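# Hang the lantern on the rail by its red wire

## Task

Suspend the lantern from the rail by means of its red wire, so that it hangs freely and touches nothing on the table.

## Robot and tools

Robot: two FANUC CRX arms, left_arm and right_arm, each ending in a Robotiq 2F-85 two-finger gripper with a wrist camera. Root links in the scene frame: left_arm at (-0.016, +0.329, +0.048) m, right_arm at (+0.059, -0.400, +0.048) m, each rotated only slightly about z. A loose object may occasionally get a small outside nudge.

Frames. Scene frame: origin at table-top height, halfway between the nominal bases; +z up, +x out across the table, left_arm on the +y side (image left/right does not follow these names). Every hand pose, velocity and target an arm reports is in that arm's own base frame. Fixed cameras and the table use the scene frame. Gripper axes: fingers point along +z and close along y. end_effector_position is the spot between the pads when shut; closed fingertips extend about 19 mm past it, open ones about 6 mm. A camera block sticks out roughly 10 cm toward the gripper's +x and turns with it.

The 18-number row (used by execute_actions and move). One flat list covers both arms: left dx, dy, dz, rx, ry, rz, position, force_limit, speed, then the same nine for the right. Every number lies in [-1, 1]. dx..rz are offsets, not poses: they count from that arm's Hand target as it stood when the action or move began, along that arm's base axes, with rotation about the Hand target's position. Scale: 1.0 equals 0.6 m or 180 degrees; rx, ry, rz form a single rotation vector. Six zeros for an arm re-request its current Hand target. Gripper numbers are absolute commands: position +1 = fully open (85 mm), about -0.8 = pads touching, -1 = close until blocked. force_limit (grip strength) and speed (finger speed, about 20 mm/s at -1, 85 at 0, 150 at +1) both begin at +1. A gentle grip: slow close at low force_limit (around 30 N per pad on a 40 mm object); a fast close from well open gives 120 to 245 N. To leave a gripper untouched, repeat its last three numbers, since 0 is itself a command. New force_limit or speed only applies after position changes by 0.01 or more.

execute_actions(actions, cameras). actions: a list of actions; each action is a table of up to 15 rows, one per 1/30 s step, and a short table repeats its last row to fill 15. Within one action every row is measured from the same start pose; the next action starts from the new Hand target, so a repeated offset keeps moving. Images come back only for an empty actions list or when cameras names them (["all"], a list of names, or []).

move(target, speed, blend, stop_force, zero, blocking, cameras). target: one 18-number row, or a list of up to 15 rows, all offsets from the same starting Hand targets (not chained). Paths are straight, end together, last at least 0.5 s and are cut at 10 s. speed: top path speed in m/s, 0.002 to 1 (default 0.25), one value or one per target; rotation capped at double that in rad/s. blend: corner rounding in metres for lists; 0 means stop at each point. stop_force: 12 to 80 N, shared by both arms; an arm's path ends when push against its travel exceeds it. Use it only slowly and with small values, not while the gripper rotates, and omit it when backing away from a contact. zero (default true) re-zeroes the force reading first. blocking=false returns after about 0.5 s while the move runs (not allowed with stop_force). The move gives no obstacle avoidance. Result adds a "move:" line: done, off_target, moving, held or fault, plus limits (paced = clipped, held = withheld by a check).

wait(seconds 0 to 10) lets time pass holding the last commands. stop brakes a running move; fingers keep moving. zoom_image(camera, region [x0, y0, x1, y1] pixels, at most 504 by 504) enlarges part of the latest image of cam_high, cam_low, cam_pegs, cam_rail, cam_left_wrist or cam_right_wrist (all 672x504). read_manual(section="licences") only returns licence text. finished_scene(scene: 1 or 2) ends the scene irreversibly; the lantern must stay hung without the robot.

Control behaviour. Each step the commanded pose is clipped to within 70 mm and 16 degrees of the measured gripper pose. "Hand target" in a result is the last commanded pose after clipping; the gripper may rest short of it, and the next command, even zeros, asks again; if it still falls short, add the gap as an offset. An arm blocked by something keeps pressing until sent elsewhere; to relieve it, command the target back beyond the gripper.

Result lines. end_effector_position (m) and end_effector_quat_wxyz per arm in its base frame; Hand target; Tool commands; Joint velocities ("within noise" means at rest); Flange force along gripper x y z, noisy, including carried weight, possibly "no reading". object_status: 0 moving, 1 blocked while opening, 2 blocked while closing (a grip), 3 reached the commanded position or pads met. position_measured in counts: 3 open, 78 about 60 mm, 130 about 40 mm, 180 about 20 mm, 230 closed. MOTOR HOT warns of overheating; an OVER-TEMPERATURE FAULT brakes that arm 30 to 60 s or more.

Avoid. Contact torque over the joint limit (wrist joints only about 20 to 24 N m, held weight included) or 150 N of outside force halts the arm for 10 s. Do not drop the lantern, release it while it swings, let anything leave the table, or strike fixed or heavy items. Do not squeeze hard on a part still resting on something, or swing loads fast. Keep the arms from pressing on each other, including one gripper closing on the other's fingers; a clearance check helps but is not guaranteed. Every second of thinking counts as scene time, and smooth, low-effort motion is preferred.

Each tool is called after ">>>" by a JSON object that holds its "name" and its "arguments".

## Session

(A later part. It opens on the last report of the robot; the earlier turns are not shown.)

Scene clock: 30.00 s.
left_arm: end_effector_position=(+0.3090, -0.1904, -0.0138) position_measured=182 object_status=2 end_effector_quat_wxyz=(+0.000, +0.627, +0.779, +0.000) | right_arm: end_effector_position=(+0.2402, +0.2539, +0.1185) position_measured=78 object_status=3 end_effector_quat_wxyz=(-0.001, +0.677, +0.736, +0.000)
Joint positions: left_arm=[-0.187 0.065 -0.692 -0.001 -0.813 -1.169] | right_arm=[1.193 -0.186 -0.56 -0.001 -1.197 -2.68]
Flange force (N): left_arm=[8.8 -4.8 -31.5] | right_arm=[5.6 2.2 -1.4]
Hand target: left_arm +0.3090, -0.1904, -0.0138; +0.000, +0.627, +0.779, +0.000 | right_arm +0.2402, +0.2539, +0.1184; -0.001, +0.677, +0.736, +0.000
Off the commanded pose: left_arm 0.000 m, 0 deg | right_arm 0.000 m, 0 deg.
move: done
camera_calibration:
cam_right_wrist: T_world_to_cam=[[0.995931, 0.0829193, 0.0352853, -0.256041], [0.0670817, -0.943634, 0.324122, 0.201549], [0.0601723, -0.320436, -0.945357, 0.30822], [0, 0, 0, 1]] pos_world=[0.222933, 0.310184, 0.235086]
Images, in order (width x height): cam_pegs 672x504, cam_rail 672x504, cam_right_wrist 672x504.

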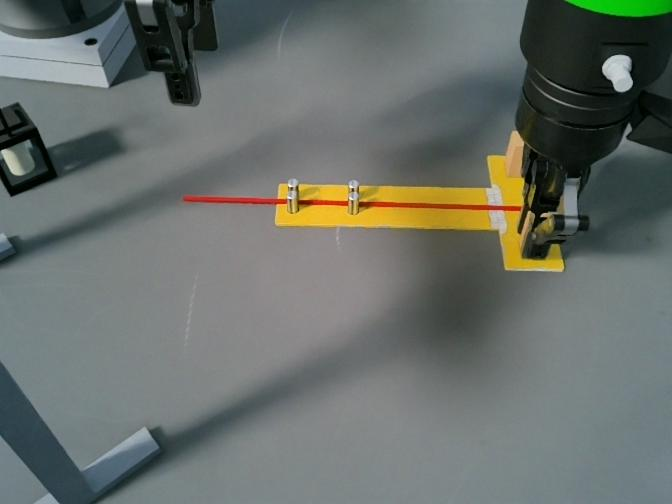

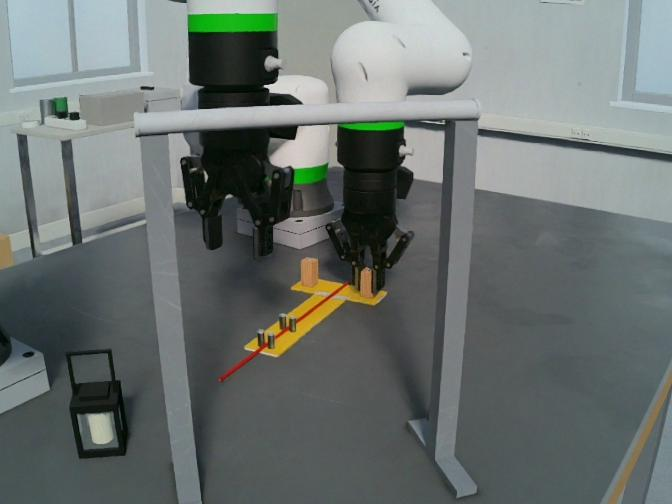

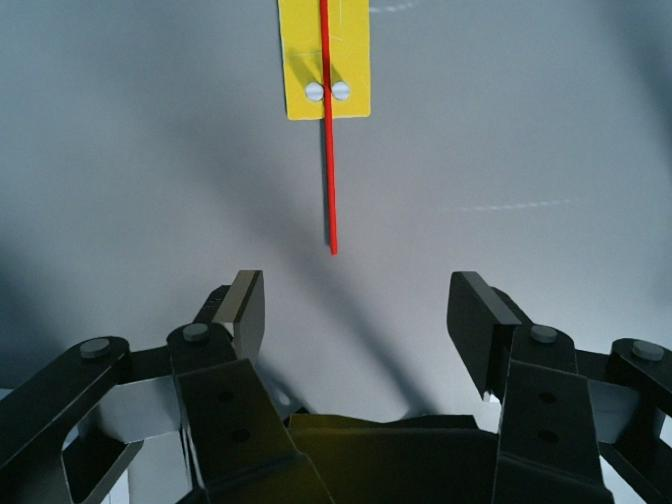

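>>> {"name": "move", "arguments": {"target": [0,0,0,0,0,0,-1,0,-1,-0.006,-0.003,-0.185,0,0,0,-0.4,0,-0.5]}}

>>> {"name": "move", "arguments": {"target": [0,0,0,0,0,0,-1,0,-1,0,0,-0.046,0,0,0,-0.4,0,-0.5], "stop_force": 12, "speed": 0.01}}

>>> {"name": "move", "arguments": {"target": [0,0,0,0,0,0,-1,0,-1,0,0,0,0,0,0,-1,-1,-1], "cameras": ["cam_right_wrist","cam_pegs"]}}

Scene clock: 31.43 s.
left_arm: end_effector_position=(+0.3090, -0.1904, -0.0138) position_measured=182 object_status=2 end_effector_quat_wxyz=(+0.000, +0.627, +0.779, +0.000) | right_arm: end_effector_position=(+0.2366, +0.2520, +0.0074) position_measured=179 object_status=0 end_effector_quat_wxyz=(-0.001, +0.677, +0.736, +0.000)
Joint positions: left_arm=[-0.187 0.065 -0.692 -0.001 -0.813 -1.169] | right_arm=[1.201 -0.025 -0.719 -0.001 -0.877 -2.688]
Flange force (N): left_arm=[9.0 -5.4 -31.5] | right_arm=[7.8 4.0 -0.2]
Hand target: left_arm +0.3090, -0.1904, -0.0138; +0.000, +0.627, +0.779, +0.000 | right_arm +0.2366, +0.2521, +0.0074; -0.001, +0.677, +0.736, +0.000
Off the commanded pose: left_arm 0.000 m, 0 deg | right_arm 0.000 m, 0 deg.
move: done

Scene clock: 34.83 s.
left_arm: end_effector_position=(+0.3090, -0.1904, -0.0138) position_measured=182 object_status=2 end_effector_quat_wxyz=(+0.000, +0.627, +0.779, +0.000) | right_arm: end_effector_position=(+0.2366, +0.2521, -0.0202) position_measured=179 object_status=3 end_effector_quat_wxyz=(-0.001, +0.677, +0.736, +0.000)
Joint positions: left_arm=[-0.187 0.065 -0.692 -0.001 -0.813 -1.169] | right_arm=[1.201 0.036 -0.744 -0.002 -0.79 -2.688]
Flange force (N): left_arm=[9.4 -5.1 -31.2] | right_arm=[5.5 1.3 1.4]
Hand target: left_arm +0.3090, -0.1904, -0.0138; +0.000, +0.627, +0.779, +0.000 | right_arm +0.2366, +0.2521, -0.0202; -0.001, +0.677, +0.736, +0.000
Off the commanded pose: left_arm 0.000 m, 0 deg | right_arm 0.000 m, 0 deg.
move: done

Scene clock: 36.07 s.
left_arm: end_effector_position=(+0.3090, -0.1904, -0.0138) position_measured=182 object_status=2 end_effector_quat_wxyz=(+0.000, +0.627, +0.779, +0.000) | right_arm: end_effector_position=(+0.2366, +0.2521, -0.0202) position_measured=230 object_status=3 end_effector_quat_wxyz=(-0.001, +0.677, +0.736, +0.000)
Joint positions: left_arm=[-0.187 0.065 -0.692 -0.001 -0.813 -1.169] | right_arm=[1.201 0.036 -0.744 -0.002 -0.79 -2.688]
Flange force (N): left_arm=[8.3 -5.1 -29.4] | right_arm=[5.7 1.6 1.4]
Hand target: left_arm +0.3090, -0.1904, -0.0138; +0.000, +0.627, +0.779, +0.000 | right_arm +0.2366, +0.2521, -0.0202; -0.001, +0.677, +0.736, +0.000
Off the commanded pose: left_arm 0.000 m, 0 deg | right_arm 0.000 m, 0 deg.
move: done
camera_calibration:
cam_right_wrist: T_world_to_cam=[[0.995937, 0.0828959, 0.035188, -0.247401], [0.0670911, -0.943635, 0.324116, 0.245014], [0.0600726, -0.320438, -0.945363, 0.176857], [0, 0, 0, 1]] pos_world=[0.219333, 0.308384, 0.0964865]
Images, in order (width x height): cam_pegs 672x504, cam_right_wrist 672x504.

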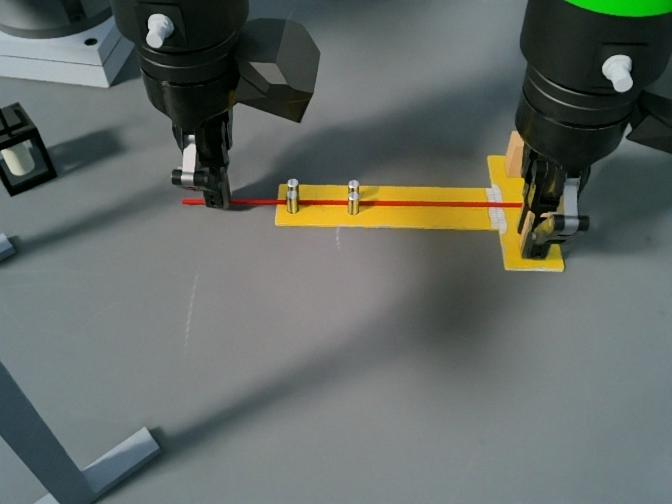

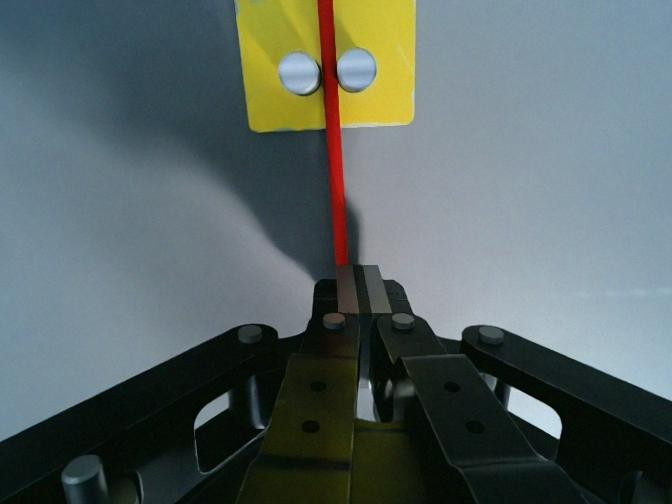

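>>> {"name": "move", "arguments": {"target": [0,0,0,0,0,0,-1,0,-1,0.0029,-0.033,0,0,0,0,-1,-1,-1], "speed": 0.05, "cameras": ["cam_right_wrist","cam_pegs","cam_low"]}}

>>> {"name": "zoom_image", "arguments": {"camera": "cam_pegs", "region": [130, 120, 330, 260]}}

>>> {"name": "zoom_image", "arguments": {"camera": "cam_low", "region": [210, 250, 410, 350]}}

Scene clock: 37.63 s.
left_arm: end_effector_position=(+0.3090, -0.1904, -0.0138) position_measured=182 object_status=2 end_effector_quat_wxyz=(+0.000, +0.627, +0.779, +0.000) | right_arm: end_effector_position=(+0.2384, +0.2323, -0.0202) position_measured=230 object_status=3 end_effector_quat_wxyz=(-0.001, +0.677, +0.736, +0.000)
Joint positions: left_arm=[-0.187 0.065 -0.692 -0.001 -0.813 -1.169] | right_arm=[1.173 0.003 -0.778 -0.002 -0.79 -2.659]
Flange force (N): left_arm=[9.0 -4.9 -29.7] | right_arm=[4.7 0.4 1.4]
Hand target: left_arm +0.3090, -0.1904, -0.0138; +0.000, +0.627, +0.779, +0.000 | right_arm +0.2384, +0.2323, -0.0202; -0.001, +0.677, +0.736, +0.000
Off the commanded pose: left_arm 0.000 m, 0 deg | right_arm 0.000 m, 0 deg.
move: done
camera_calibration:
cam_right_wrist: T_world_to_cam=[[0.995931, 0.0829179, 0.0352919, -0.247468], [0.0670859, -0.943675, 0.324002, 0.22624], [0.0601697, -0.320316, -0.945398, 0.170356], [0, 0, 0, 1]] pos_world=[0.221033, 0.288584, 0.0964859]
Images, in order (width x height): cam_low 672x504, cam_pegs 672x504, cam_right_wrist 672x504.

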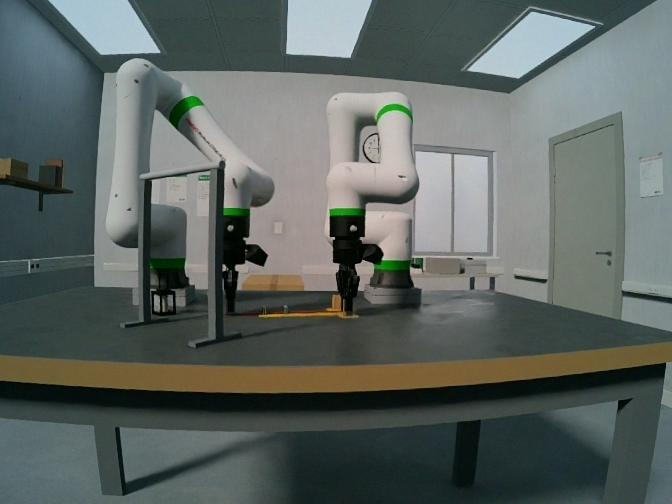

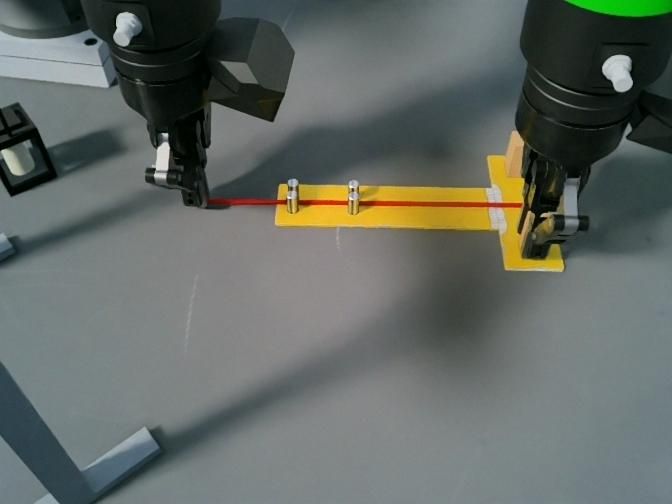

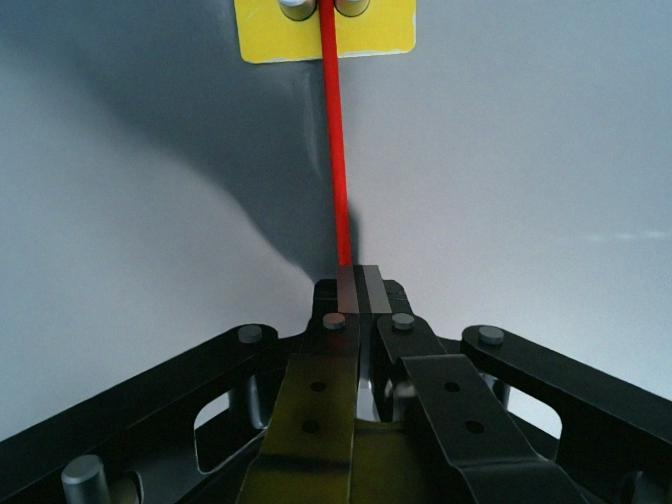

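Scaled by 2.520 from the camera's 672x504 image, which has a finer 960x720 frame.

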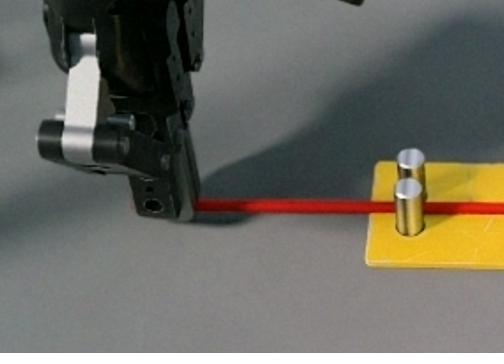

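Scaled by 2.520 from the camera's 672x504 image, which has a finer 960x720 frame.

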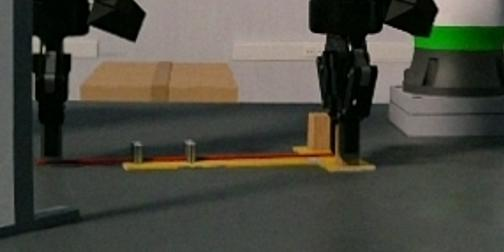

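>>> {"name": "move", "arguments": {"target": [0,0,0,0,0,0,-1,0,-1,-0.01,0.028,0.01,0,0,0,-0.3,0,-0.5]}}

>>> {"name": "move", "arguments": {"target": [0,0,0,0,0,0,-1,0,-1,0,0,-0.04,0,0,0,-0.3,0,-0.5], "stop_force": 12, "speed": 0.006, "cameras": ["cam_right_wrist"]}}

Scene clock: 38.63 s.
left_arm: end_effector_position=(+0.3090, -0.1904, -0.0138) position_measured=182 object_status=2 end_effector_quat_wxyz=(+0.000, +0.627, +0.779, +0.000) | right_arm: end_effector_position=(+0.2323, +0.2491, -0.0142) position_measured=167 object_status=0 end_effector_quat_wxyz=(-0.001, +0.677, +0.736, +0.000)
Joint positions: left_arm=[-0.187 0.065 -0.692 -0.001 -0.813 -1.169] | right_arm=[1.211 0.009 -0.752 -0.002 -0.809 -2.697]
Flange force (N): left_arm=[8.5 -4.9 -29.6] | right_arm=[5.6 1.0 0.9]
Hand target: left_arm +0.3090, -0.1904, -0.0138; +0.000, +0.627, +0.779, +0.000 | right_arm +0.2324, +0.2491, -0.0142; -0.001, +0.677, +0.736, +0.000
Off the commanded pose: left_arm 0.000 m, 0 deg | right_arm 0.000 m, 0 deg.
move: done

Scene clock: 41.40 s.
left_arm: end_effector_position=(+0.3090, -0.1904, -0.0138) position_measured=182 object_status=2 end_effector_quat_wxyz=(+0.000, +0.627, +0.779, +0.000) | right_arm: end_effector_position=(+0.2324, +0.2492, -0.0272) position_measured=167 object_status=3 end_effector_quat_wxyz=(-0.001, +0.677, +0.736, +0.000)
Joint positions: left_arm=[-0.187 0.065 -0.692 -0.001 -0.813 -1.169] | right_arm=[1.211 0.04 -0.763 -0.002 -0.767 -2.697]
Flange force (N): left_arm=[8.8 -4.5 -28.8] | right_arm=[3.3 -2.5 -20.7]
Hand target: left_arm +0.3090, -0.1904, -0.0138; +0.000, +0.627, +0.779, +0.000 | right_arm +0.2324, +0.2491, -0.0272; -0.001, +0.677, +0.736, +0.000 (not the last commanded pose)
Off the commanded pose: left_arm 0.000 m, 0 deg | right_arm 0.011 m, 0 deg.
move: contact (right_arm)
camera_calibration:
cam_right_wrist: T_world_to_cam=[[0.995931, 0.0829179, 0.0352919, -0.242635], [0.0670859, -0.943675, 0.324002, 0.244796], [0.0601697, -0.320316, -0.945398, 0.169386], [0, 0, 0, 1]] pos_world=[0.215033, 0.305384, 0.0893859]
Images, in order (width x height): cam_right_wrist 672x504.

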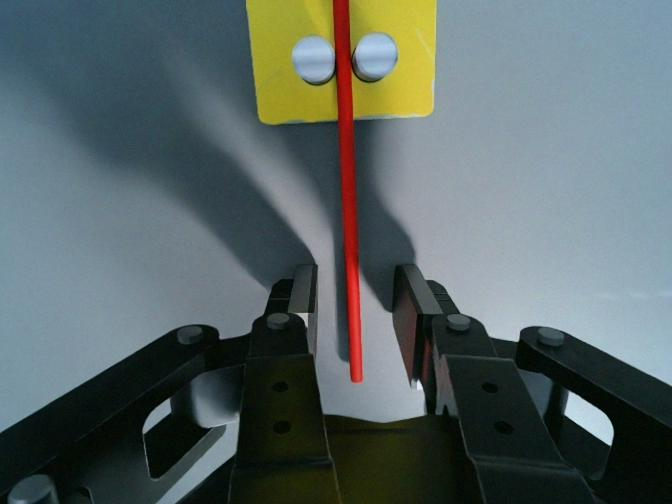

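>>> {"name": "move", "arguments": {"target": [0,0,0,0,0,0,-1,0,-1,0,0,0.0065,0,0,0,-0.3,0,-0.5]}}

>>> {"name": "move", "arguments": {"target": [0,0,0,0,0,0,-1,0,-1,0,0,0,0,0,0,-1,-1,-1], "cameras": ["cam_right_wrist"]}}

>>> {"name": "move", "arguments": {"target": [0,0,0,0,0,0,-1,0,-1,0.0083,-0.0913,0.0,0,0,0,-1,-1,-1], "speed": 0.05, "cameras": ["cam_right_wrist","cam_pegs"]}}

Scene clock: 42.30 s.
left_arm: end_effector_position=(+0.3090, -0.1904, -0.0138) position_measured=182 object_status=2 end_effector_quat_wxyz=(+0.000, +0.627, +0.779, +0.000) | right_arm: end_effector_position=(+0.2324, +0.2491, -0.0233) position_measured=167 object_status=3 end_effector_quat_wxyz=(-0.001, +0.677, +0.736, +0.000)
Joint positions: left_arm=[-0.187 0.065 -0.692 -0.001 -0.813 -1.169] | right_arm=[1.211 0.031 -0.76 -0.002 -0.78 -2.697]
Flange force (N): left_arm=[7.9 -4.7 -29.5] | right_arm=[6.1 2.2 1.6]
Hand target: left_arm +0.3090, -0.1904, -0.0138; +0.000, +0.627, +0.779, +0.000 | right_arm +0.2324, +0.2491, -0.0233; -0.001, +0.677, +0.736, +0.000
Off the commanded pose: left_arm 0.000 m, 0 deg | right_arm 0.000 m, 0 deg.
move: done

Scene clock: 43.63 s.
left_arm: end_effector_position=(+0.3090, -0.1904, -0.0138) position_measured=182 object_status=2 end_effector_quat_wxyz=(+0.000, +0.627, +0.779, +0.000) | right_arm: end_effector_position=(+0.2324, +0.2492, -0.0233) position_measured=222 object_status=0 end_effector_quat_wxyz=(-0.001, +0.677, +0.736, +0.000)
Joint positions: left_arm=[-0.187 0.065 -0.692 -0.001 -0.813 -1.169] | right_arm=[1.211 0.031 -0.76 -0.002 -0.78 -2.697]
Flange force (N): left_arm=[-1.7 -1.7 -11.2] | right_arm=[6.1 -0.2 1.5]
Hand target: left_arm +0.3090, -0.1904, -0.0138; +0.000, +0.627, +0.779, +0.000 | right_arm +0.2324, +0.2491, -0.0233; -0.001, +0.677, +0.736, +0.000
Off the commanded pose: left_arm 0.000 m, 0 deg | right_arm 0.000 m, 0 deg.
move: done
camera_calibration:
cam_right_wrist: T_world_to_cam=[[0.995931, 0.0829179, 0.0352919, -0.242772], [0.0670859, -0.943675, 0.324002, 0.243533], [0.0601697, -0.320316, -0.945398, 0.173073], [0, 0, 0, 1]] pos_world=[0.215033, 0.305384, 0.0932859]
Images, in order (width x height): cam_right_wrist 672x504.

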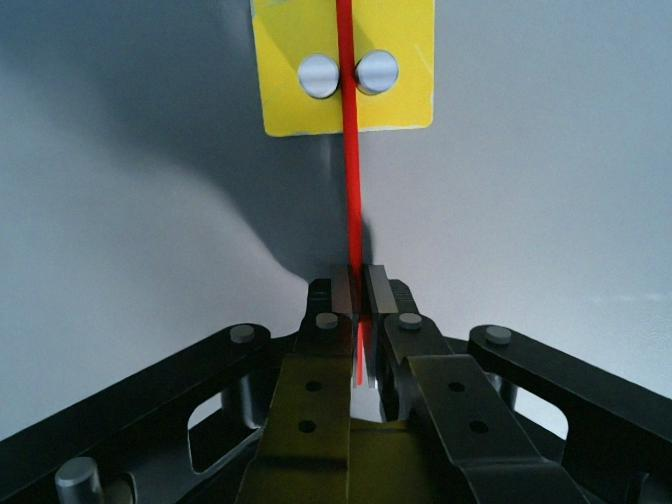

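Scene clock: 45.07 s.
left_arm: end_effector_position=(+0.3090, -0.1904, -0.0138) position_measured=182 object_status=2 end_effector_quat_wxyz=(+0.000, +0.627, +0.779, +0.000) | right_arm: end_effector_position=(+0.2374, +0.1944, -0.0233) position_measured=222 object_status=2 end_effector_quat_wxyz=(-0.001, +0.677, +0.736, +0.000)
Joint positions: left_arm=[-0.187 0.065 -0.692 -0.001 -0.813 -1.169] | right_arm=[1.122 -0.061 -0.85 -0.001 -0.782 -2.609]
Flange force (N): left_arm=[0.3 -1.5 -13.3] | right_arm=[5.8 0.8 1.4]
Hand target: left_arm +0.3090, -0.1904, -0.0138; +0.000, +0.627, +0.779, +0.000 | right_arm +0.2374, +0.1944, -0.0233; -0.001, +0.677, +0.736, +0.000
Off the commanded pose: left_arm 0.000 m, 0 deg | right_arm 0.000 m, 0 deg.
move: done
camera_calibration:
cam_right_wrist: T_world_to_cam=[[0.995912, 0.0830865, 0.0354441, -0.243269], [0.0671958, -0.943662, 0.324017, 0.191549], [0.0603687, -0.32031, -0.945387, 0.155204], [0, 0, 0, 1]] pos_world=[0.220033, 0.250683, 0.0932854]
Images, in order (width x height): cam_pegs 672x504, cam_right_wrist 672x504.

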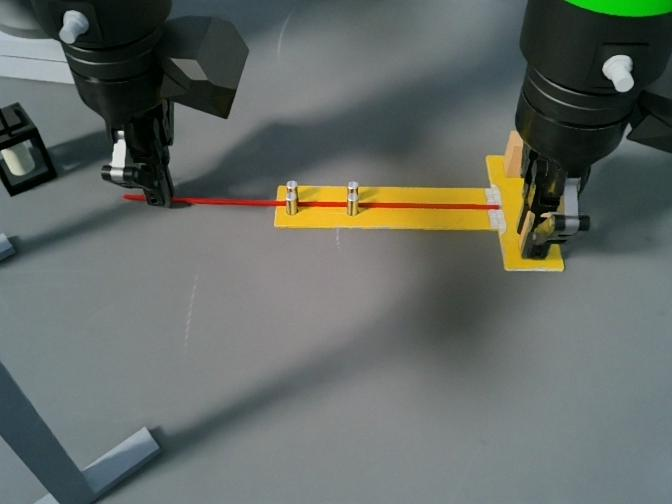

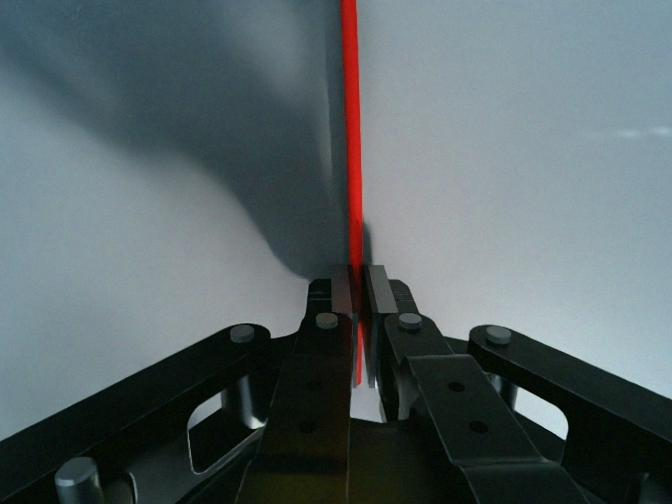

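>>> {"name": "move", "arguments": {"target": [[0,0,0,0,0,0,-1,0,-1,0.0515,0.0122,0.004,0,0,0.0833,-1,-1,-1],[0,0,0,0,0,0,-1,0,-1,0.0973,0.0368,0.005,0,0,0.1667,-1,-1,-1],[0,0,0,0,0,0,-1,0,-1,0.1347,0.072,0.005,0,0,0.25,-1,-1,-1],[0,0,0,0,0,0,-1,0,-1,0.1612,0.115,0.006,0,0,0.333,-1,-1,-1],[0,0,0,0,0,0,-1,0,-1,0.1755,0.1625,0.006,0,0,0.4167,-1,-1,-1],[0,0,0,0,0,0,-1,0,-1,0.177,0.2115,0.008,0,0,0.5,-1,-1,-1]], "speed": 0.08, "blend": 0.01, "cameras": ["cam_right_wrist","cam_pegs"]}}

Scene clock: 56.60 s.
left_arm: end_effector_position=(+0.3090, -0.1904, -0.0138) position_measured=182 object_status=2 end_effector_quat_wxyz=(+0.000, +0.627, +0.779, +0.000) | right_arm: end_effector_position=(+0.3436, +0.3213, -0.0185) position_measured=222 object_status=2 end_effector_quat_wxyz=(+0.000, -0.042, +0.999, +0.000)
Joint positions: left_arm=[-0.187 0.065 -0.692 -0.001 -0.813 -1.169] | right_arm=[1.032 0.315 -0.397 0 -0.86 -0.948]
Flange force (N): left_arm=[1.9 -0.1 -13.1] | right_arm=[-0.6 3.4 3.2]
Hand target: left_arm +0.3090, -0.1904, -0.0138; +0.000, +0.627, +0.779, +0.000 | right_arm +0.3436, +0.3213, -0.0185; +0.000, -0.042, +0.999, +0.000
Off the commanded pose: left_arm 0.000 m, 0 deg | right_arm 0.000 m, 0 deg.
move: done
camera_calibration:
cam_right_wrist: T_world_to_cam=[[-0.0831159, 0.995917, 0.0352171, -0.282267], [0.943618, 0.0672896, 0.324126, -0.323361], [0.320433, 0.0601715, -0.945358, -0.0176269], [0, 0, 0, 1]] pos_world=[0.287316, 0.303934, 0.0980865]
Images, in order (width x height): cam_pegs 672x504, cam_right_wrist 672x504.

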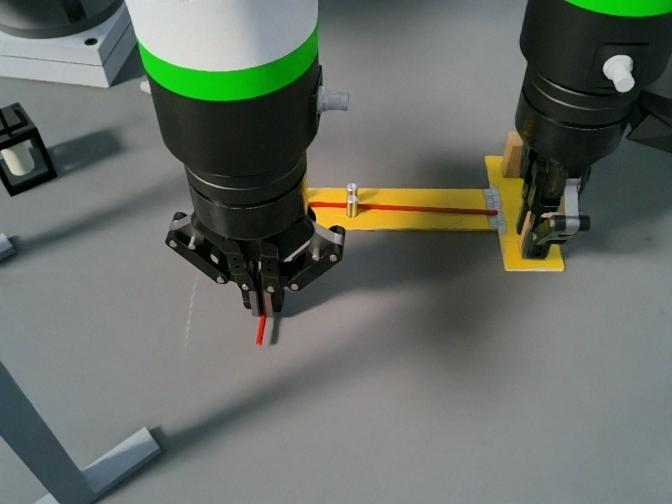

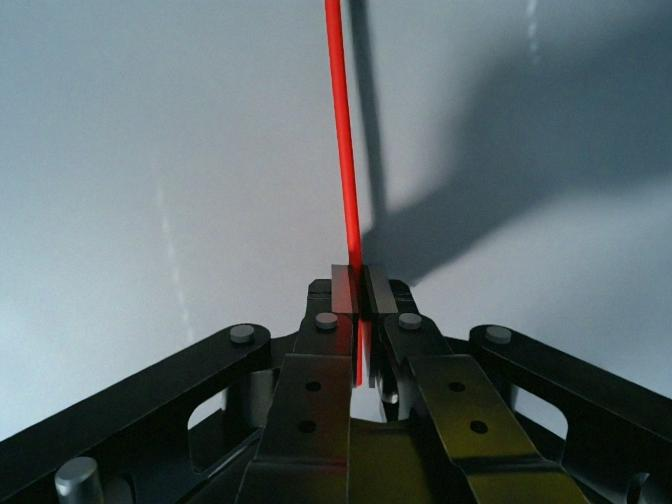

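>>> {"name": "move", "arguments": {"target": [[0,0,0,0,0,0,-1,0,-1,-0.0112,0.047,0.004,0,0,0.0833,-1,-1,-1],[0,0,0,0,0,0,-1,0,-1,-0.0337,0.0888,0.006,0,0,0.1667,-1,-1,-1],[0,0,0,0,0,0,-1,0,-1,-0.0658,0.123,0.01,0,0,0.25,-1,-1,-1],[0,0,0,0,0,0,-1,0,-1,-0.105,0.1472,0.014,0,0,0.333,-1,-1,-1]], "speed": 0.08, "blend": 0.01, "cameras": ["cam_right_wrist","cam_pegs"]}}

Scene clock: 58.67 s.
left_arm: end_effector_position=(+0.3090, -0.1904, -0.0138) position_measured=182 object_status=2 end_effector_quat_wxyz=(+0.000, +0.627, +0.779, +0.000) | right_arm: end_effector_position=(+0.3379, +0.3449, -0.0165) position_measured=222 object_status=2 end_effector_quat_wxyz=(+0.000, -0.151, +0.989, +0.000)
Joint positions: left_arm=[-0.187 0.065 -0.692 -0.001 -0.813 -1.169] | right_arm=[1.068 0.337 -0.36 0 -0.875 -0.766]
Flange force (N): left_arm=[4.8 -0.2 -16.0] | right_arm=[1.0 1.2 3.1]
Hand target: left_arm +0.3090, -0.1904, -0.0138; +0.000, +0.627, +0.779, +0.000 | right_arm +0.3379, +0.3449, -0.0165; +0.000, -0.151, +0.989, +0.000 (not the last commanded pose)
Off the commanded pose: left_arm 0.000 m, 0 deg | right_arm 0.087 m, 47 deg.
move: held (right_arm; a check stopped the path); path passed 0 of 4 targets; limits=held
pose unreachable (right arm): on one or more control steps of this call, first in action 0 (counted from 0), this arm could not follow its commanded pose, so it was not sent that pose on those steps. It may still have moved: this result reports where it is.
cause: moving toward the commanded pose would bring a part of the arm too close to another arm (a part of this arm just beyond joint 4 (forearm roll) and a part of the left arm just beyond its joint 5 (wrist pitch), where that arm would come to rest).
camera_calibration:
cam_right_wrist: T_world_to_cam=[[-0.297263, 0.954146, 0.0352193, -0.219602], [0.906502, 0.270453, 0.324205, -0.377807], [0.299814, 0.128301, -0.945331, -0.0318771], [0, 0, 0, 1]] pos_world=[0.28676, 0.315801, 0.100087]
Images, in order (width x height): cam_pegs 672x504, cam_right_wrist 672x504.

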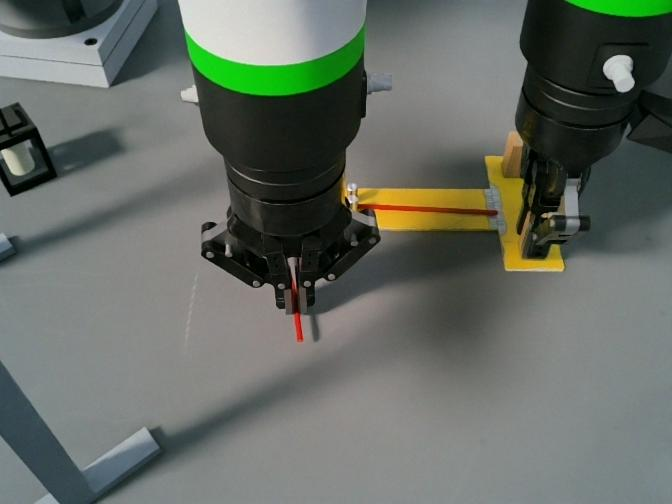

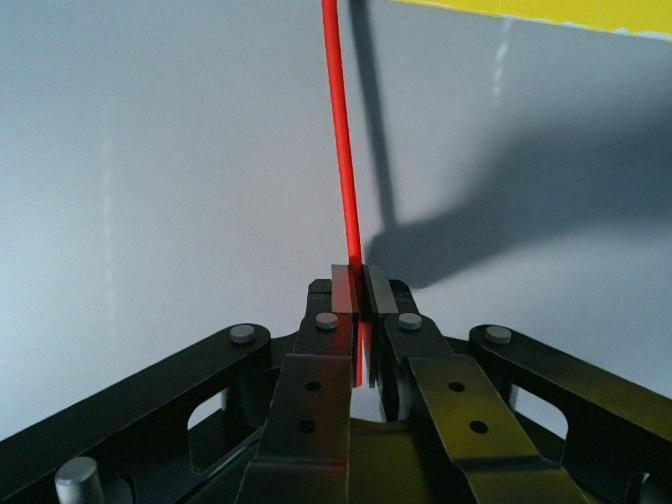

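>>> {"name": "move", "arguments": {"target": [[0,0,0,0,0,0,-1,0,-1,0,0,0.008,0.144,0.048,0,-1,-1,-1]], "speed": 0.15}}

>>> {"name": "move", "arguments": {"target": [[0,0,0,0,0,0,-1,0,-1,-0.024,0.0495,0.002,0,0,0.097,-1,-1,-1],[0,0,0,0,0,0,-1,0,-1,-0.056,0.0837,0.004,0,0,0.18,-1,-1,-1],[0,0,0,0,0,0,-1,0,-1,-0.0955,0.108,0.006,0,0,0.264,-1,-1,-1]], "speed": 0.08, "blend": 0.01, "cameras": ["cam_right_wrist","cam_pegs","cam_high"]}}

Scene clock: 61.40 s.
left_arm: end_effector_position=(+0.3090, -0.1904, -0.0138) position_measured=182 object_status=2 end_effector_quat_wxyz=(+0.000, +0.627, +0.779, +0.000) | right_arm: end_effector_position=(+0.3379, +0.3449, -0.0117) position_measured=222 object_status=2 end_effector_quat_wxyz=(-0.040, -0.146, +0.961, +0.232)
Joint positions: left_arm=[-0.187 0.065 -0.692 -0.001 -0.813 -1.169] | right_arm=[0.747 0.292 -0.334 -0.601 -0.831 -0.058]
Flange force (N): left_arm=[5.9 3.1 -16.6] | right_arm=[-1.6 -3.5 5.2]
Hand target: left_arm +0.3090, -0.1904, -0.0138; +0.000, +0.627, +0.779, +0.000 | right_arm +0.3379, +0.3449, -0.0117; -0.040, -0.146, +0.961, +0.232
Off the commanded pose: left_arm 0.000 m, 0 deg | right_arm 0.000 m, 0 deg.
move: done

Scene clock: 66.90 s.
left_arm: end_effector_position=(+0.3090, -0.1904, -0.0138) position_measured=182 object_status=2 end_effector_quat_wxyz=(+0.000, +0.627, +0.779, +0.000) | right_arm: end_effector_position=(+0.2806, +0.4097, -0.0081) position_measured=222 object_status=2 end_effector_quat_wxyz=(-0.131, -0.521, +0.820, +0.196)
Joint positions: left_arm=[-0.187 0.065 -0.692 -0.001 -0.813 -1.169] | right_arm=[0.919 0.493 -0.053 -0.501 -1.191 0.441]
Flange force (N): left_arm=[15.7 5.2 -30.4] | right_arm=[8.6 -8.7 5.2]
Hand target: left_arm +0.3090, -0.1904, -0.0138; +0.000, +0.627, +0.779, +0.000 | right_arm +0.2806, +0.4097, -0.0081; -0.131, -0.521, +0.820, +0.196
Off the commanded pose: left_arm 0.000 m, 0 deg | right_arm 0.000 m, 0 deg.
move: done
camera_calibration:
cam_right_wrist: T_world_to_cam=[[-0.78787, 0.373188, 0.489889, 0.0806555], [0.545575, 0.791962, 0.274125, -0.45884], [-0.285673, 0.483246, -0.827565, 0.00477995], [0, 0, 0, 1]] pos_world=[0.315243, 0.330974, 0.0902231]
Images, in order (width x height): cam_high 672x504, cam_pegs 672x504, cam_right_wrist 672x504.

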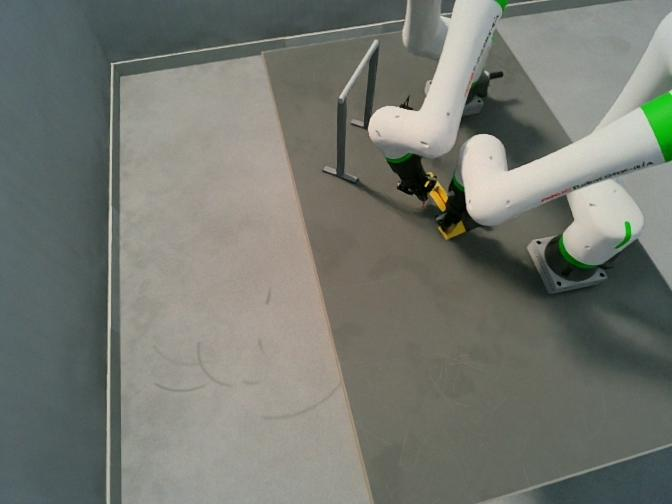

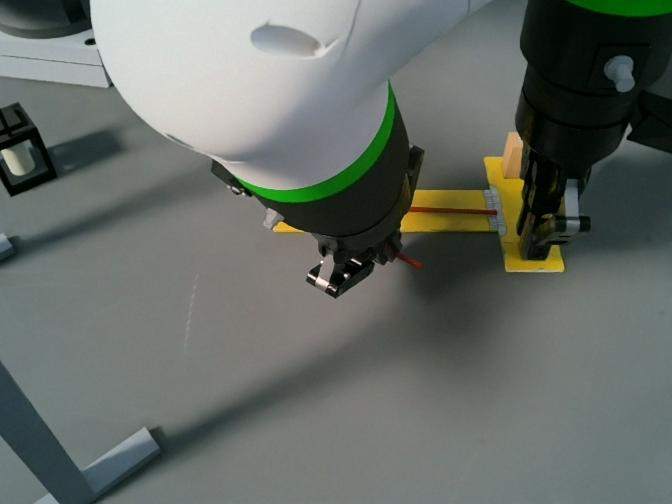

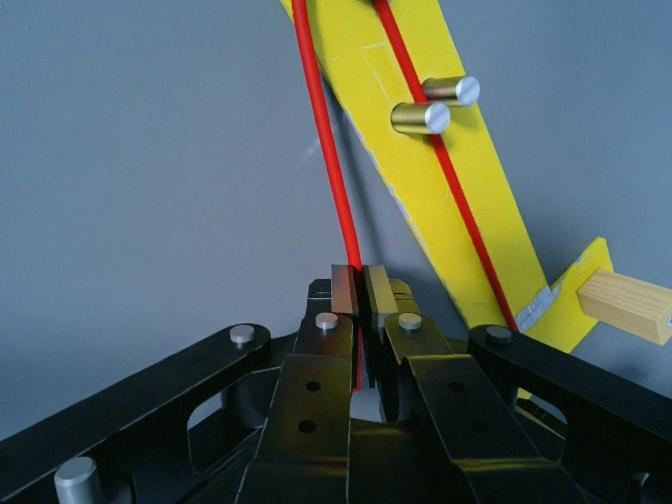

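>>> {"name": "move", "arguments": {"target": [[0,0,0,0,0,0,-1,0,-1,0,0,0,0,0,0,0.2,-1,-1]], "cameras": ["cam_right_wrist"]}}

>>> {"name": "move", "arguments": {"target": [[0,0,0,0,0,0,-1,0,-1,0.02,-0.04,0.17,0,0,0,0.2,-1,-1]], "cameras": ["cam_right_wrist","cam_pegs"]}}

Scene clock: 69.60 s.
left_arm: end_effector_position=(+0.3090, -0.1904, -0.0138) position_measured=182 object_status=2 end_effector_quat_wxyz=(+0.000, +0.627, +0.779, +0.000) | right_arm: end_effector_position=(+0.2806, +0.4097, -0.0081) position_measured=104 object_status=0 end_effector_quat_wxyz=(-0.131, -0.521, +0.820, +0.196)
Joint positions: left_arm=[-0.187 0.065 -0.692 -0.001 -0.813 -1.169] | right_arm=[0.919 0.493 -0.053 -0.501 -1.191 0.441]
Flange force (N): left_arm=[3.3 -3.0 -18.8] | right_arm=[-9.0 -3.2 2.7]
Hand target: left_arm +0.3090, -0.1904, -0.0138; +0.000, +0.627, +0.779, +0.000 | right_arm +0.2806, +0.4097, -0.0081; -0.131, -0.521, +0.820, +0.196
Off the commanded pose: left_arm 0.000 m, 0 deg | right_arm 0.000 m, 0 deg.
move: done
camera_calibration:
cam_right_wrist: T_world_to_cam=[[-0.787857, 0.373165, 0.489928, 0.0806556], [0.545582, 0.791949, 0.274148, -0.45884], [-0.285696, 0.483286, -0.827534, 0.00477103], [0, 0, 0, 1]] pos_world=[0.315243, 0.330974, 0.090223]
Images, in order (width x height): cam_right_wrist 672x504.

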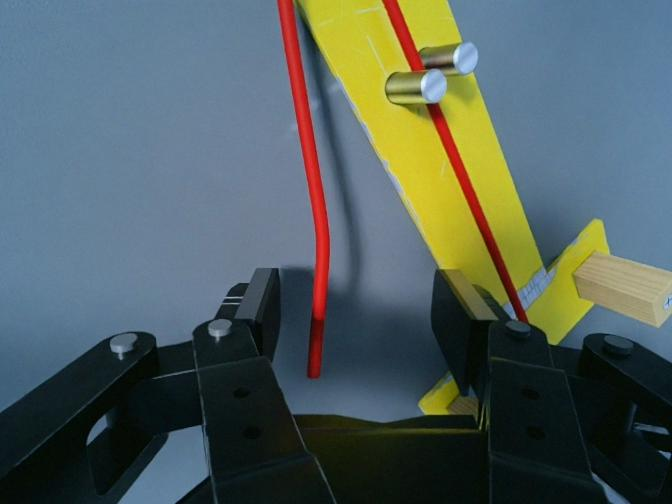

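Scene clock: 70.47 s.
left_arm: end_effector_position=(+0.3090, -0.1904, -0.0138) position_measured=182 object_status=2 end_effector_quat_wxyz=(+0.000, +0.627, +0.779, +0.000) | right_arm: end_effector_position=(+0.2926, +0.3857, +0.0938) position_measured=104 object_status=3 end_effector_quat_wxyz=(-0.131, -0.521, +0.820, +0.196)
Joint positions: left_arm=[-0.187 0.065 -0.692 -0.001 -0.813 -1.169] | right_arm=[0.877 0.342 -0.002 -0.465 -1.388 0.378]
Flange force (N): left_arm=[3.2 -2.4 -18.8] | right_arm=[-8.5 -2.2 0.2]
Hand target: left_arm +0.3090, -0.1904, -0.0138; +0.000, +0.627, +0.779, +0.000 | right_arm +0.2926, +0.3857, +0.0939; -0.131, -0.521, +0.820, +0.196
Off the commanded pose: left_arm 0.000 m, 0 deg | right_arm 0.000 m, 0 deg.
move: done
camera_calibration:
cam_right_wrist: T_world_to_cam=[[-0.787864, 0.373197, 0.489892, 0.0490928], [0.545583, 0.791958, 0.27412, -0.474341], [-0.285673, 0.483246, -0.827565, 0.104217], [0, 0, 0, 1]] pos_world=[0.327243, 0.306974, 0.192223]
Images, in order (width x height): cam_pegs 672x504, cam_right_wrist 672x504.

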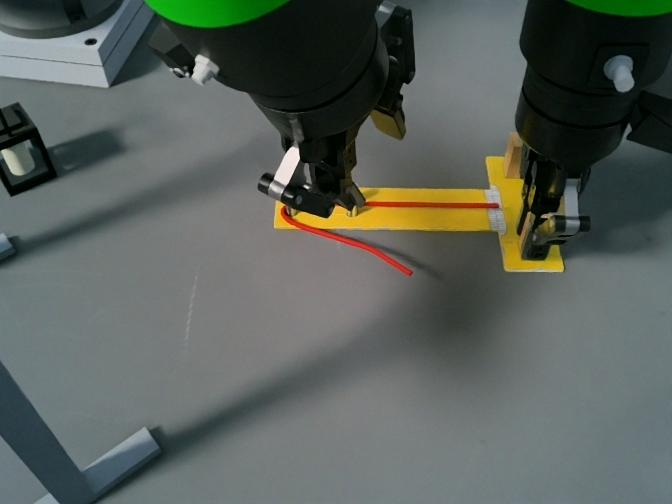

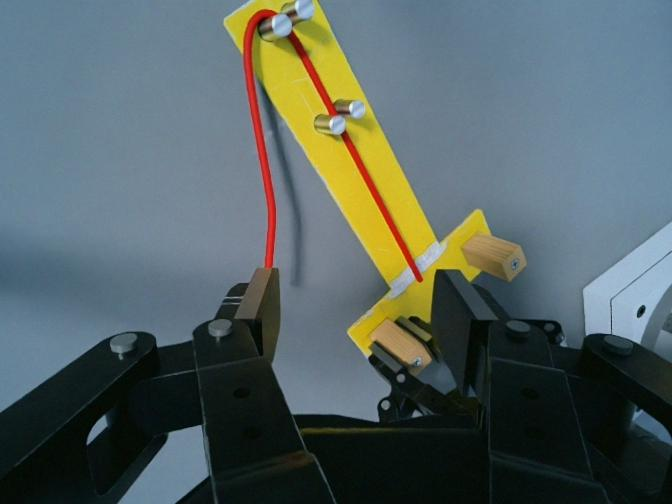

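>>> {"name": "move", "arguments": {"target": [[0,0,0,0,0,0,0.3,0,-0.5,0.1,-0.25,0.1,0,0,0,0.2,-1,-1]]}}

>>> {"name": "move", "arguments": {"target": [[0,0,0.11,0,0,0,0.3,0,-0.5,0,0,0,0,0,0,0.2,-1,-1],[0,0,0.11,-0.163,-0.0355,0,0.3,0,-0.5,0,0,0,0,0,0,0.2,-1,-1],[0,0,0.011,-0.163,-0.0355,0,0.3,0,-0.5,0,0,0,0,0,0,0.2,-1,-1]], "speed": 0.15, "cameras": ["cam_left_wrist","cam_pegs"]}}

Scene clock: 73.00 s.
left_arm: end_effector_position=(+0.3090, -0.1904, -0.0138) position_measured=91 object_status=3 end_effector_quat_wxyz=(+0.000, +0.627, +0.779, +0.000) | right_arm: end_effector_position=(+0.3525, +0.2359, +0.1540) position_measured=104 object_status=3 end_effector_quat_wxyz=(-0.131, -0.521, +0.820, +0.196)
Joint positions: left_arm=[-0.187 0.065 -0.692 -0.001 -0.813 -1.169] | right_arm=[0.587 0.235 -0.007 -0.398 -1.596 0.589]
Flange force (N): left_arm=[1.1 -2.6 -2.1] | right_arm=[-24.4 39.3 7.7]
Hand target: left_arm +0.3090, -0.1904, -0.0138; +0.000, +0.627, +0.779, +0.000 | right_arm +0.3526, +0.2357, +0.1539; -0.131, -0.521, +0.820, +0.196
Off the commanded pose: left_arm 0.000 m, 0 deg | right_arm 0.000 m, 0 deg.
move: done

Scene clock: 76.73 s.
left_arm: end_effector_position=(+0.3090, -0.1904, -0.0072) position_measured=91 object_status=3 end_effector_quat_wxyz=(+0.202, +0.606, +0.752, -0.162) | right_arm: end_effector_position=(+0.3526, +0.2357, +0.1539) position_measured=104 object_status=3 end_effector_quat_wxyz=(-0.131, -0.521, +0.820, +0.196)
Joint positions: left_arm=[0.15 -0.065 -1.146 0.921 -0.677 -2.294] | right_arm=[0.587 0.235 -0.007 -0.397 -1.596 0.589]
Flange force (N): left_arm=no reading | right_arm=[-25.1 44.0 2.2]
Hand target: left_arm +0.3090, -0.1904, -0.0072; +0.202, +0.606, +0.752, -0.162 | right_arm +0.3526, +0.2357, +0.1539; -0.131, -0.521, +0.820, +0.196
Off the commanded pose: left_arm 0.000 m, 0 deg | right_arm 0.000 m, 0 deg.
move: done
camera_calibration:
cam_left_wrist: T_world_to_cam=[[0.975838, 0.218141, 0.0124238, -0.25942], [0.133402, -0.639869, 0.756817, -0.139541], [0.173042, -0.736873, -0.653509, -0.0677603], [0, 0, 0, 1]] pos_world=[0.283493, -0.0826284, 0.0645476]
Images, in order (width x height): cam_pegs 672x504, cam_left_wrist 672x504.

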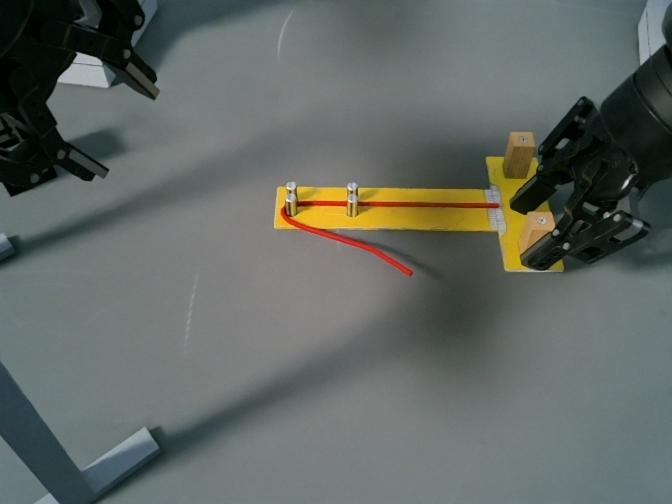

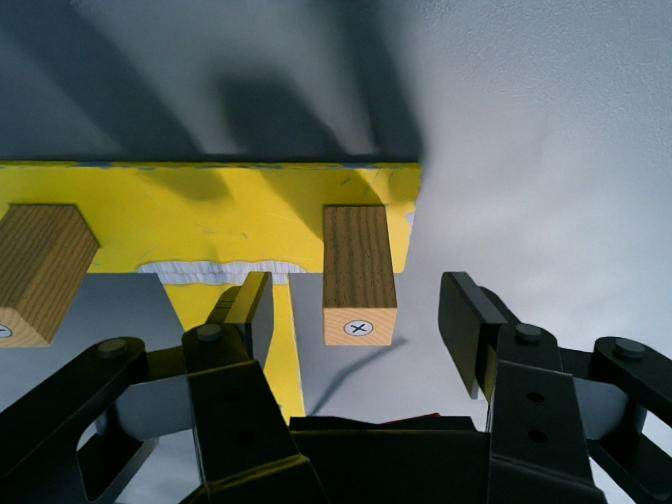

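>>> {"name": "move", "arguments": {"target": [0,0,0,0,0,0,-1,0,-1,0,0,0,0,0,0,0.2,-1,-1]}}

>>> {"name": "move", "arguments": {"target": [0,0,0,0,0,0,-1,0,-1,-0.25,0.34,-0.12,0.1395,-0.1763,0.1219,0.2,-1,-1], "speed": 0.15, "cameras": ["cam_right_wrist","cam_pegs","cam_left_wrist"]}}

Scene clock: 79.67 s.
left_arm: end_effector_position=(+0.3090, -0.1904, -0.0072) position_measured=182 object_status=0 end_effector_quat_wxyz=(+0.202, +0.606, +0.752, -0.162) | right_arm: end_effector_position=(+0.3526, +0.2357, +0.1539) position_measured=104 object_status=3 end_effector_quat_wxyz=(-0.131, -0.521, +0.820, +0.196)
Joint positions: left_arm=[0.15 -0.065 -1.146 0.921 -0.677 -2.294] | right_arm=[0.587 0.235 -0.007 -0.397 -1.596 0.589]
Flange force (N): left_arm=no reading | right_arm=[-24.7 44.5 2.4]
Hand target: left_arm +0.3090, -0.1904, -0.0072; +0.202, +0.606, +0.752, -0.162 | right_arm +0.3526, +0.2357, +0.1539; -0.131, -0.521, +0.820, +0.196
Off the commanded pose: left_arm 0.000 m, 0 deg | right_arm 0.000 m, 0 deg.
move: done

Scene clock: 82.83 s.
left_arm: end_effector_position=(+0.3090, -0.1904, -0.0072) position_measured=182 object_status=2 end_effector_quat_wxyz=(+0.202, +0.606, +0.752, -0.162) | right_arm: end_effector_position=(+0.2026, +0.4397, +0.0819) position_measured=104 object_status=3 end_effector_quat_wxyz=(-0.175, +0.713, -0.651, -0.191)
Joint positions: left_arm=[0.15 -0.065 -1.146 0.921 -0.677 -2.294] | right_arm=[1.271 -0.056 -0.551 -0.336 -0.611 0.622]
Flange force (N): left_arm=no reading | right_arm=[-3.5 -3.6 3.6]
Hand target: left_arm +0.3090, -0.1904, -0.0072; +0.202, +0.606, +0.752, -0.162 | right_arm +0.2026, +0.4397, +0.0819; -0.175, +0.713, -0.651, -0.191
Off the commanded pose: left_arm 0.000 m, 0 deg | right_arm 0.000 m, 0 deg.
move: done
camera_calibration:
cam_left_wrist: T_world_to_cam=[[0.975838, 0.218141, 0.0124238, -0.25942], [0.133402, -0.639869, 0.756817, -0.139541], [0.173042, -0.736873, -0.653509, -0.0677603], [0, 0, 0, 1]] pos_world=[0.283493, -0.0826284, 0.0645476]
cam_right_wrist: T_world_to_cam=[[-0.993709, -0.108012, 0.0295932, 0.254873], [-0.0486207, 0.654116, 0.75483, -0.323081], [-0.100888, 0.748643, -0.655252, -0.125773], [0, 0, 0, 1]] pos_world=[0.224872, 0.333021, 0.153916]
Images, in order (width x height): cam_pegs 672x504, cam_left_wrist 672x504, cam_right_wrist 672x504.

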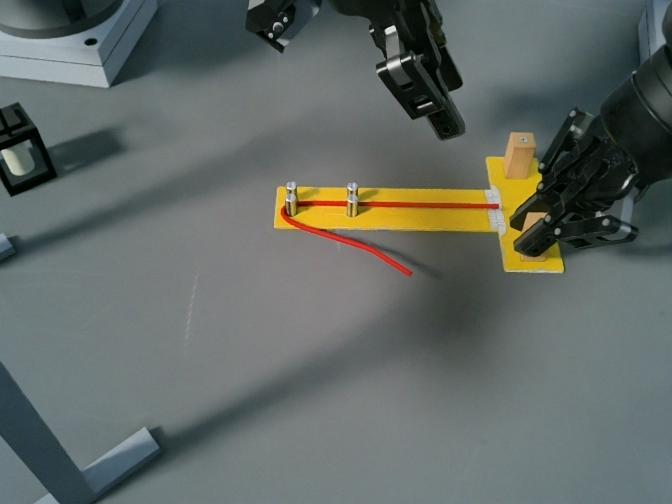

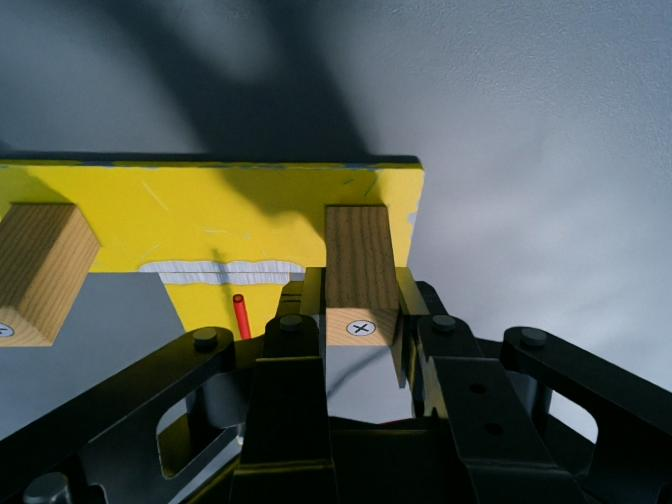

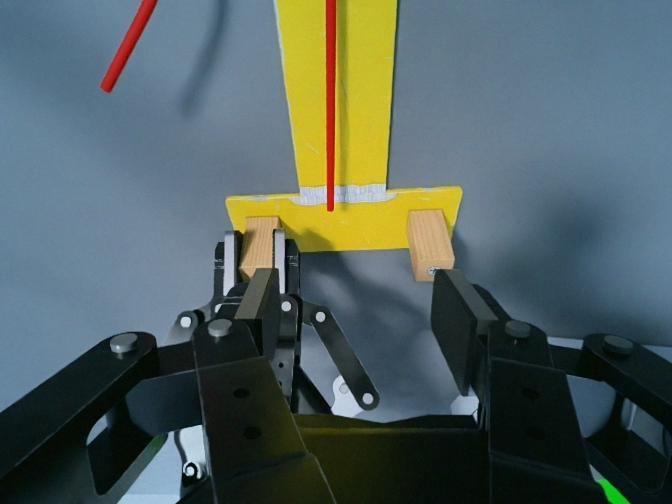

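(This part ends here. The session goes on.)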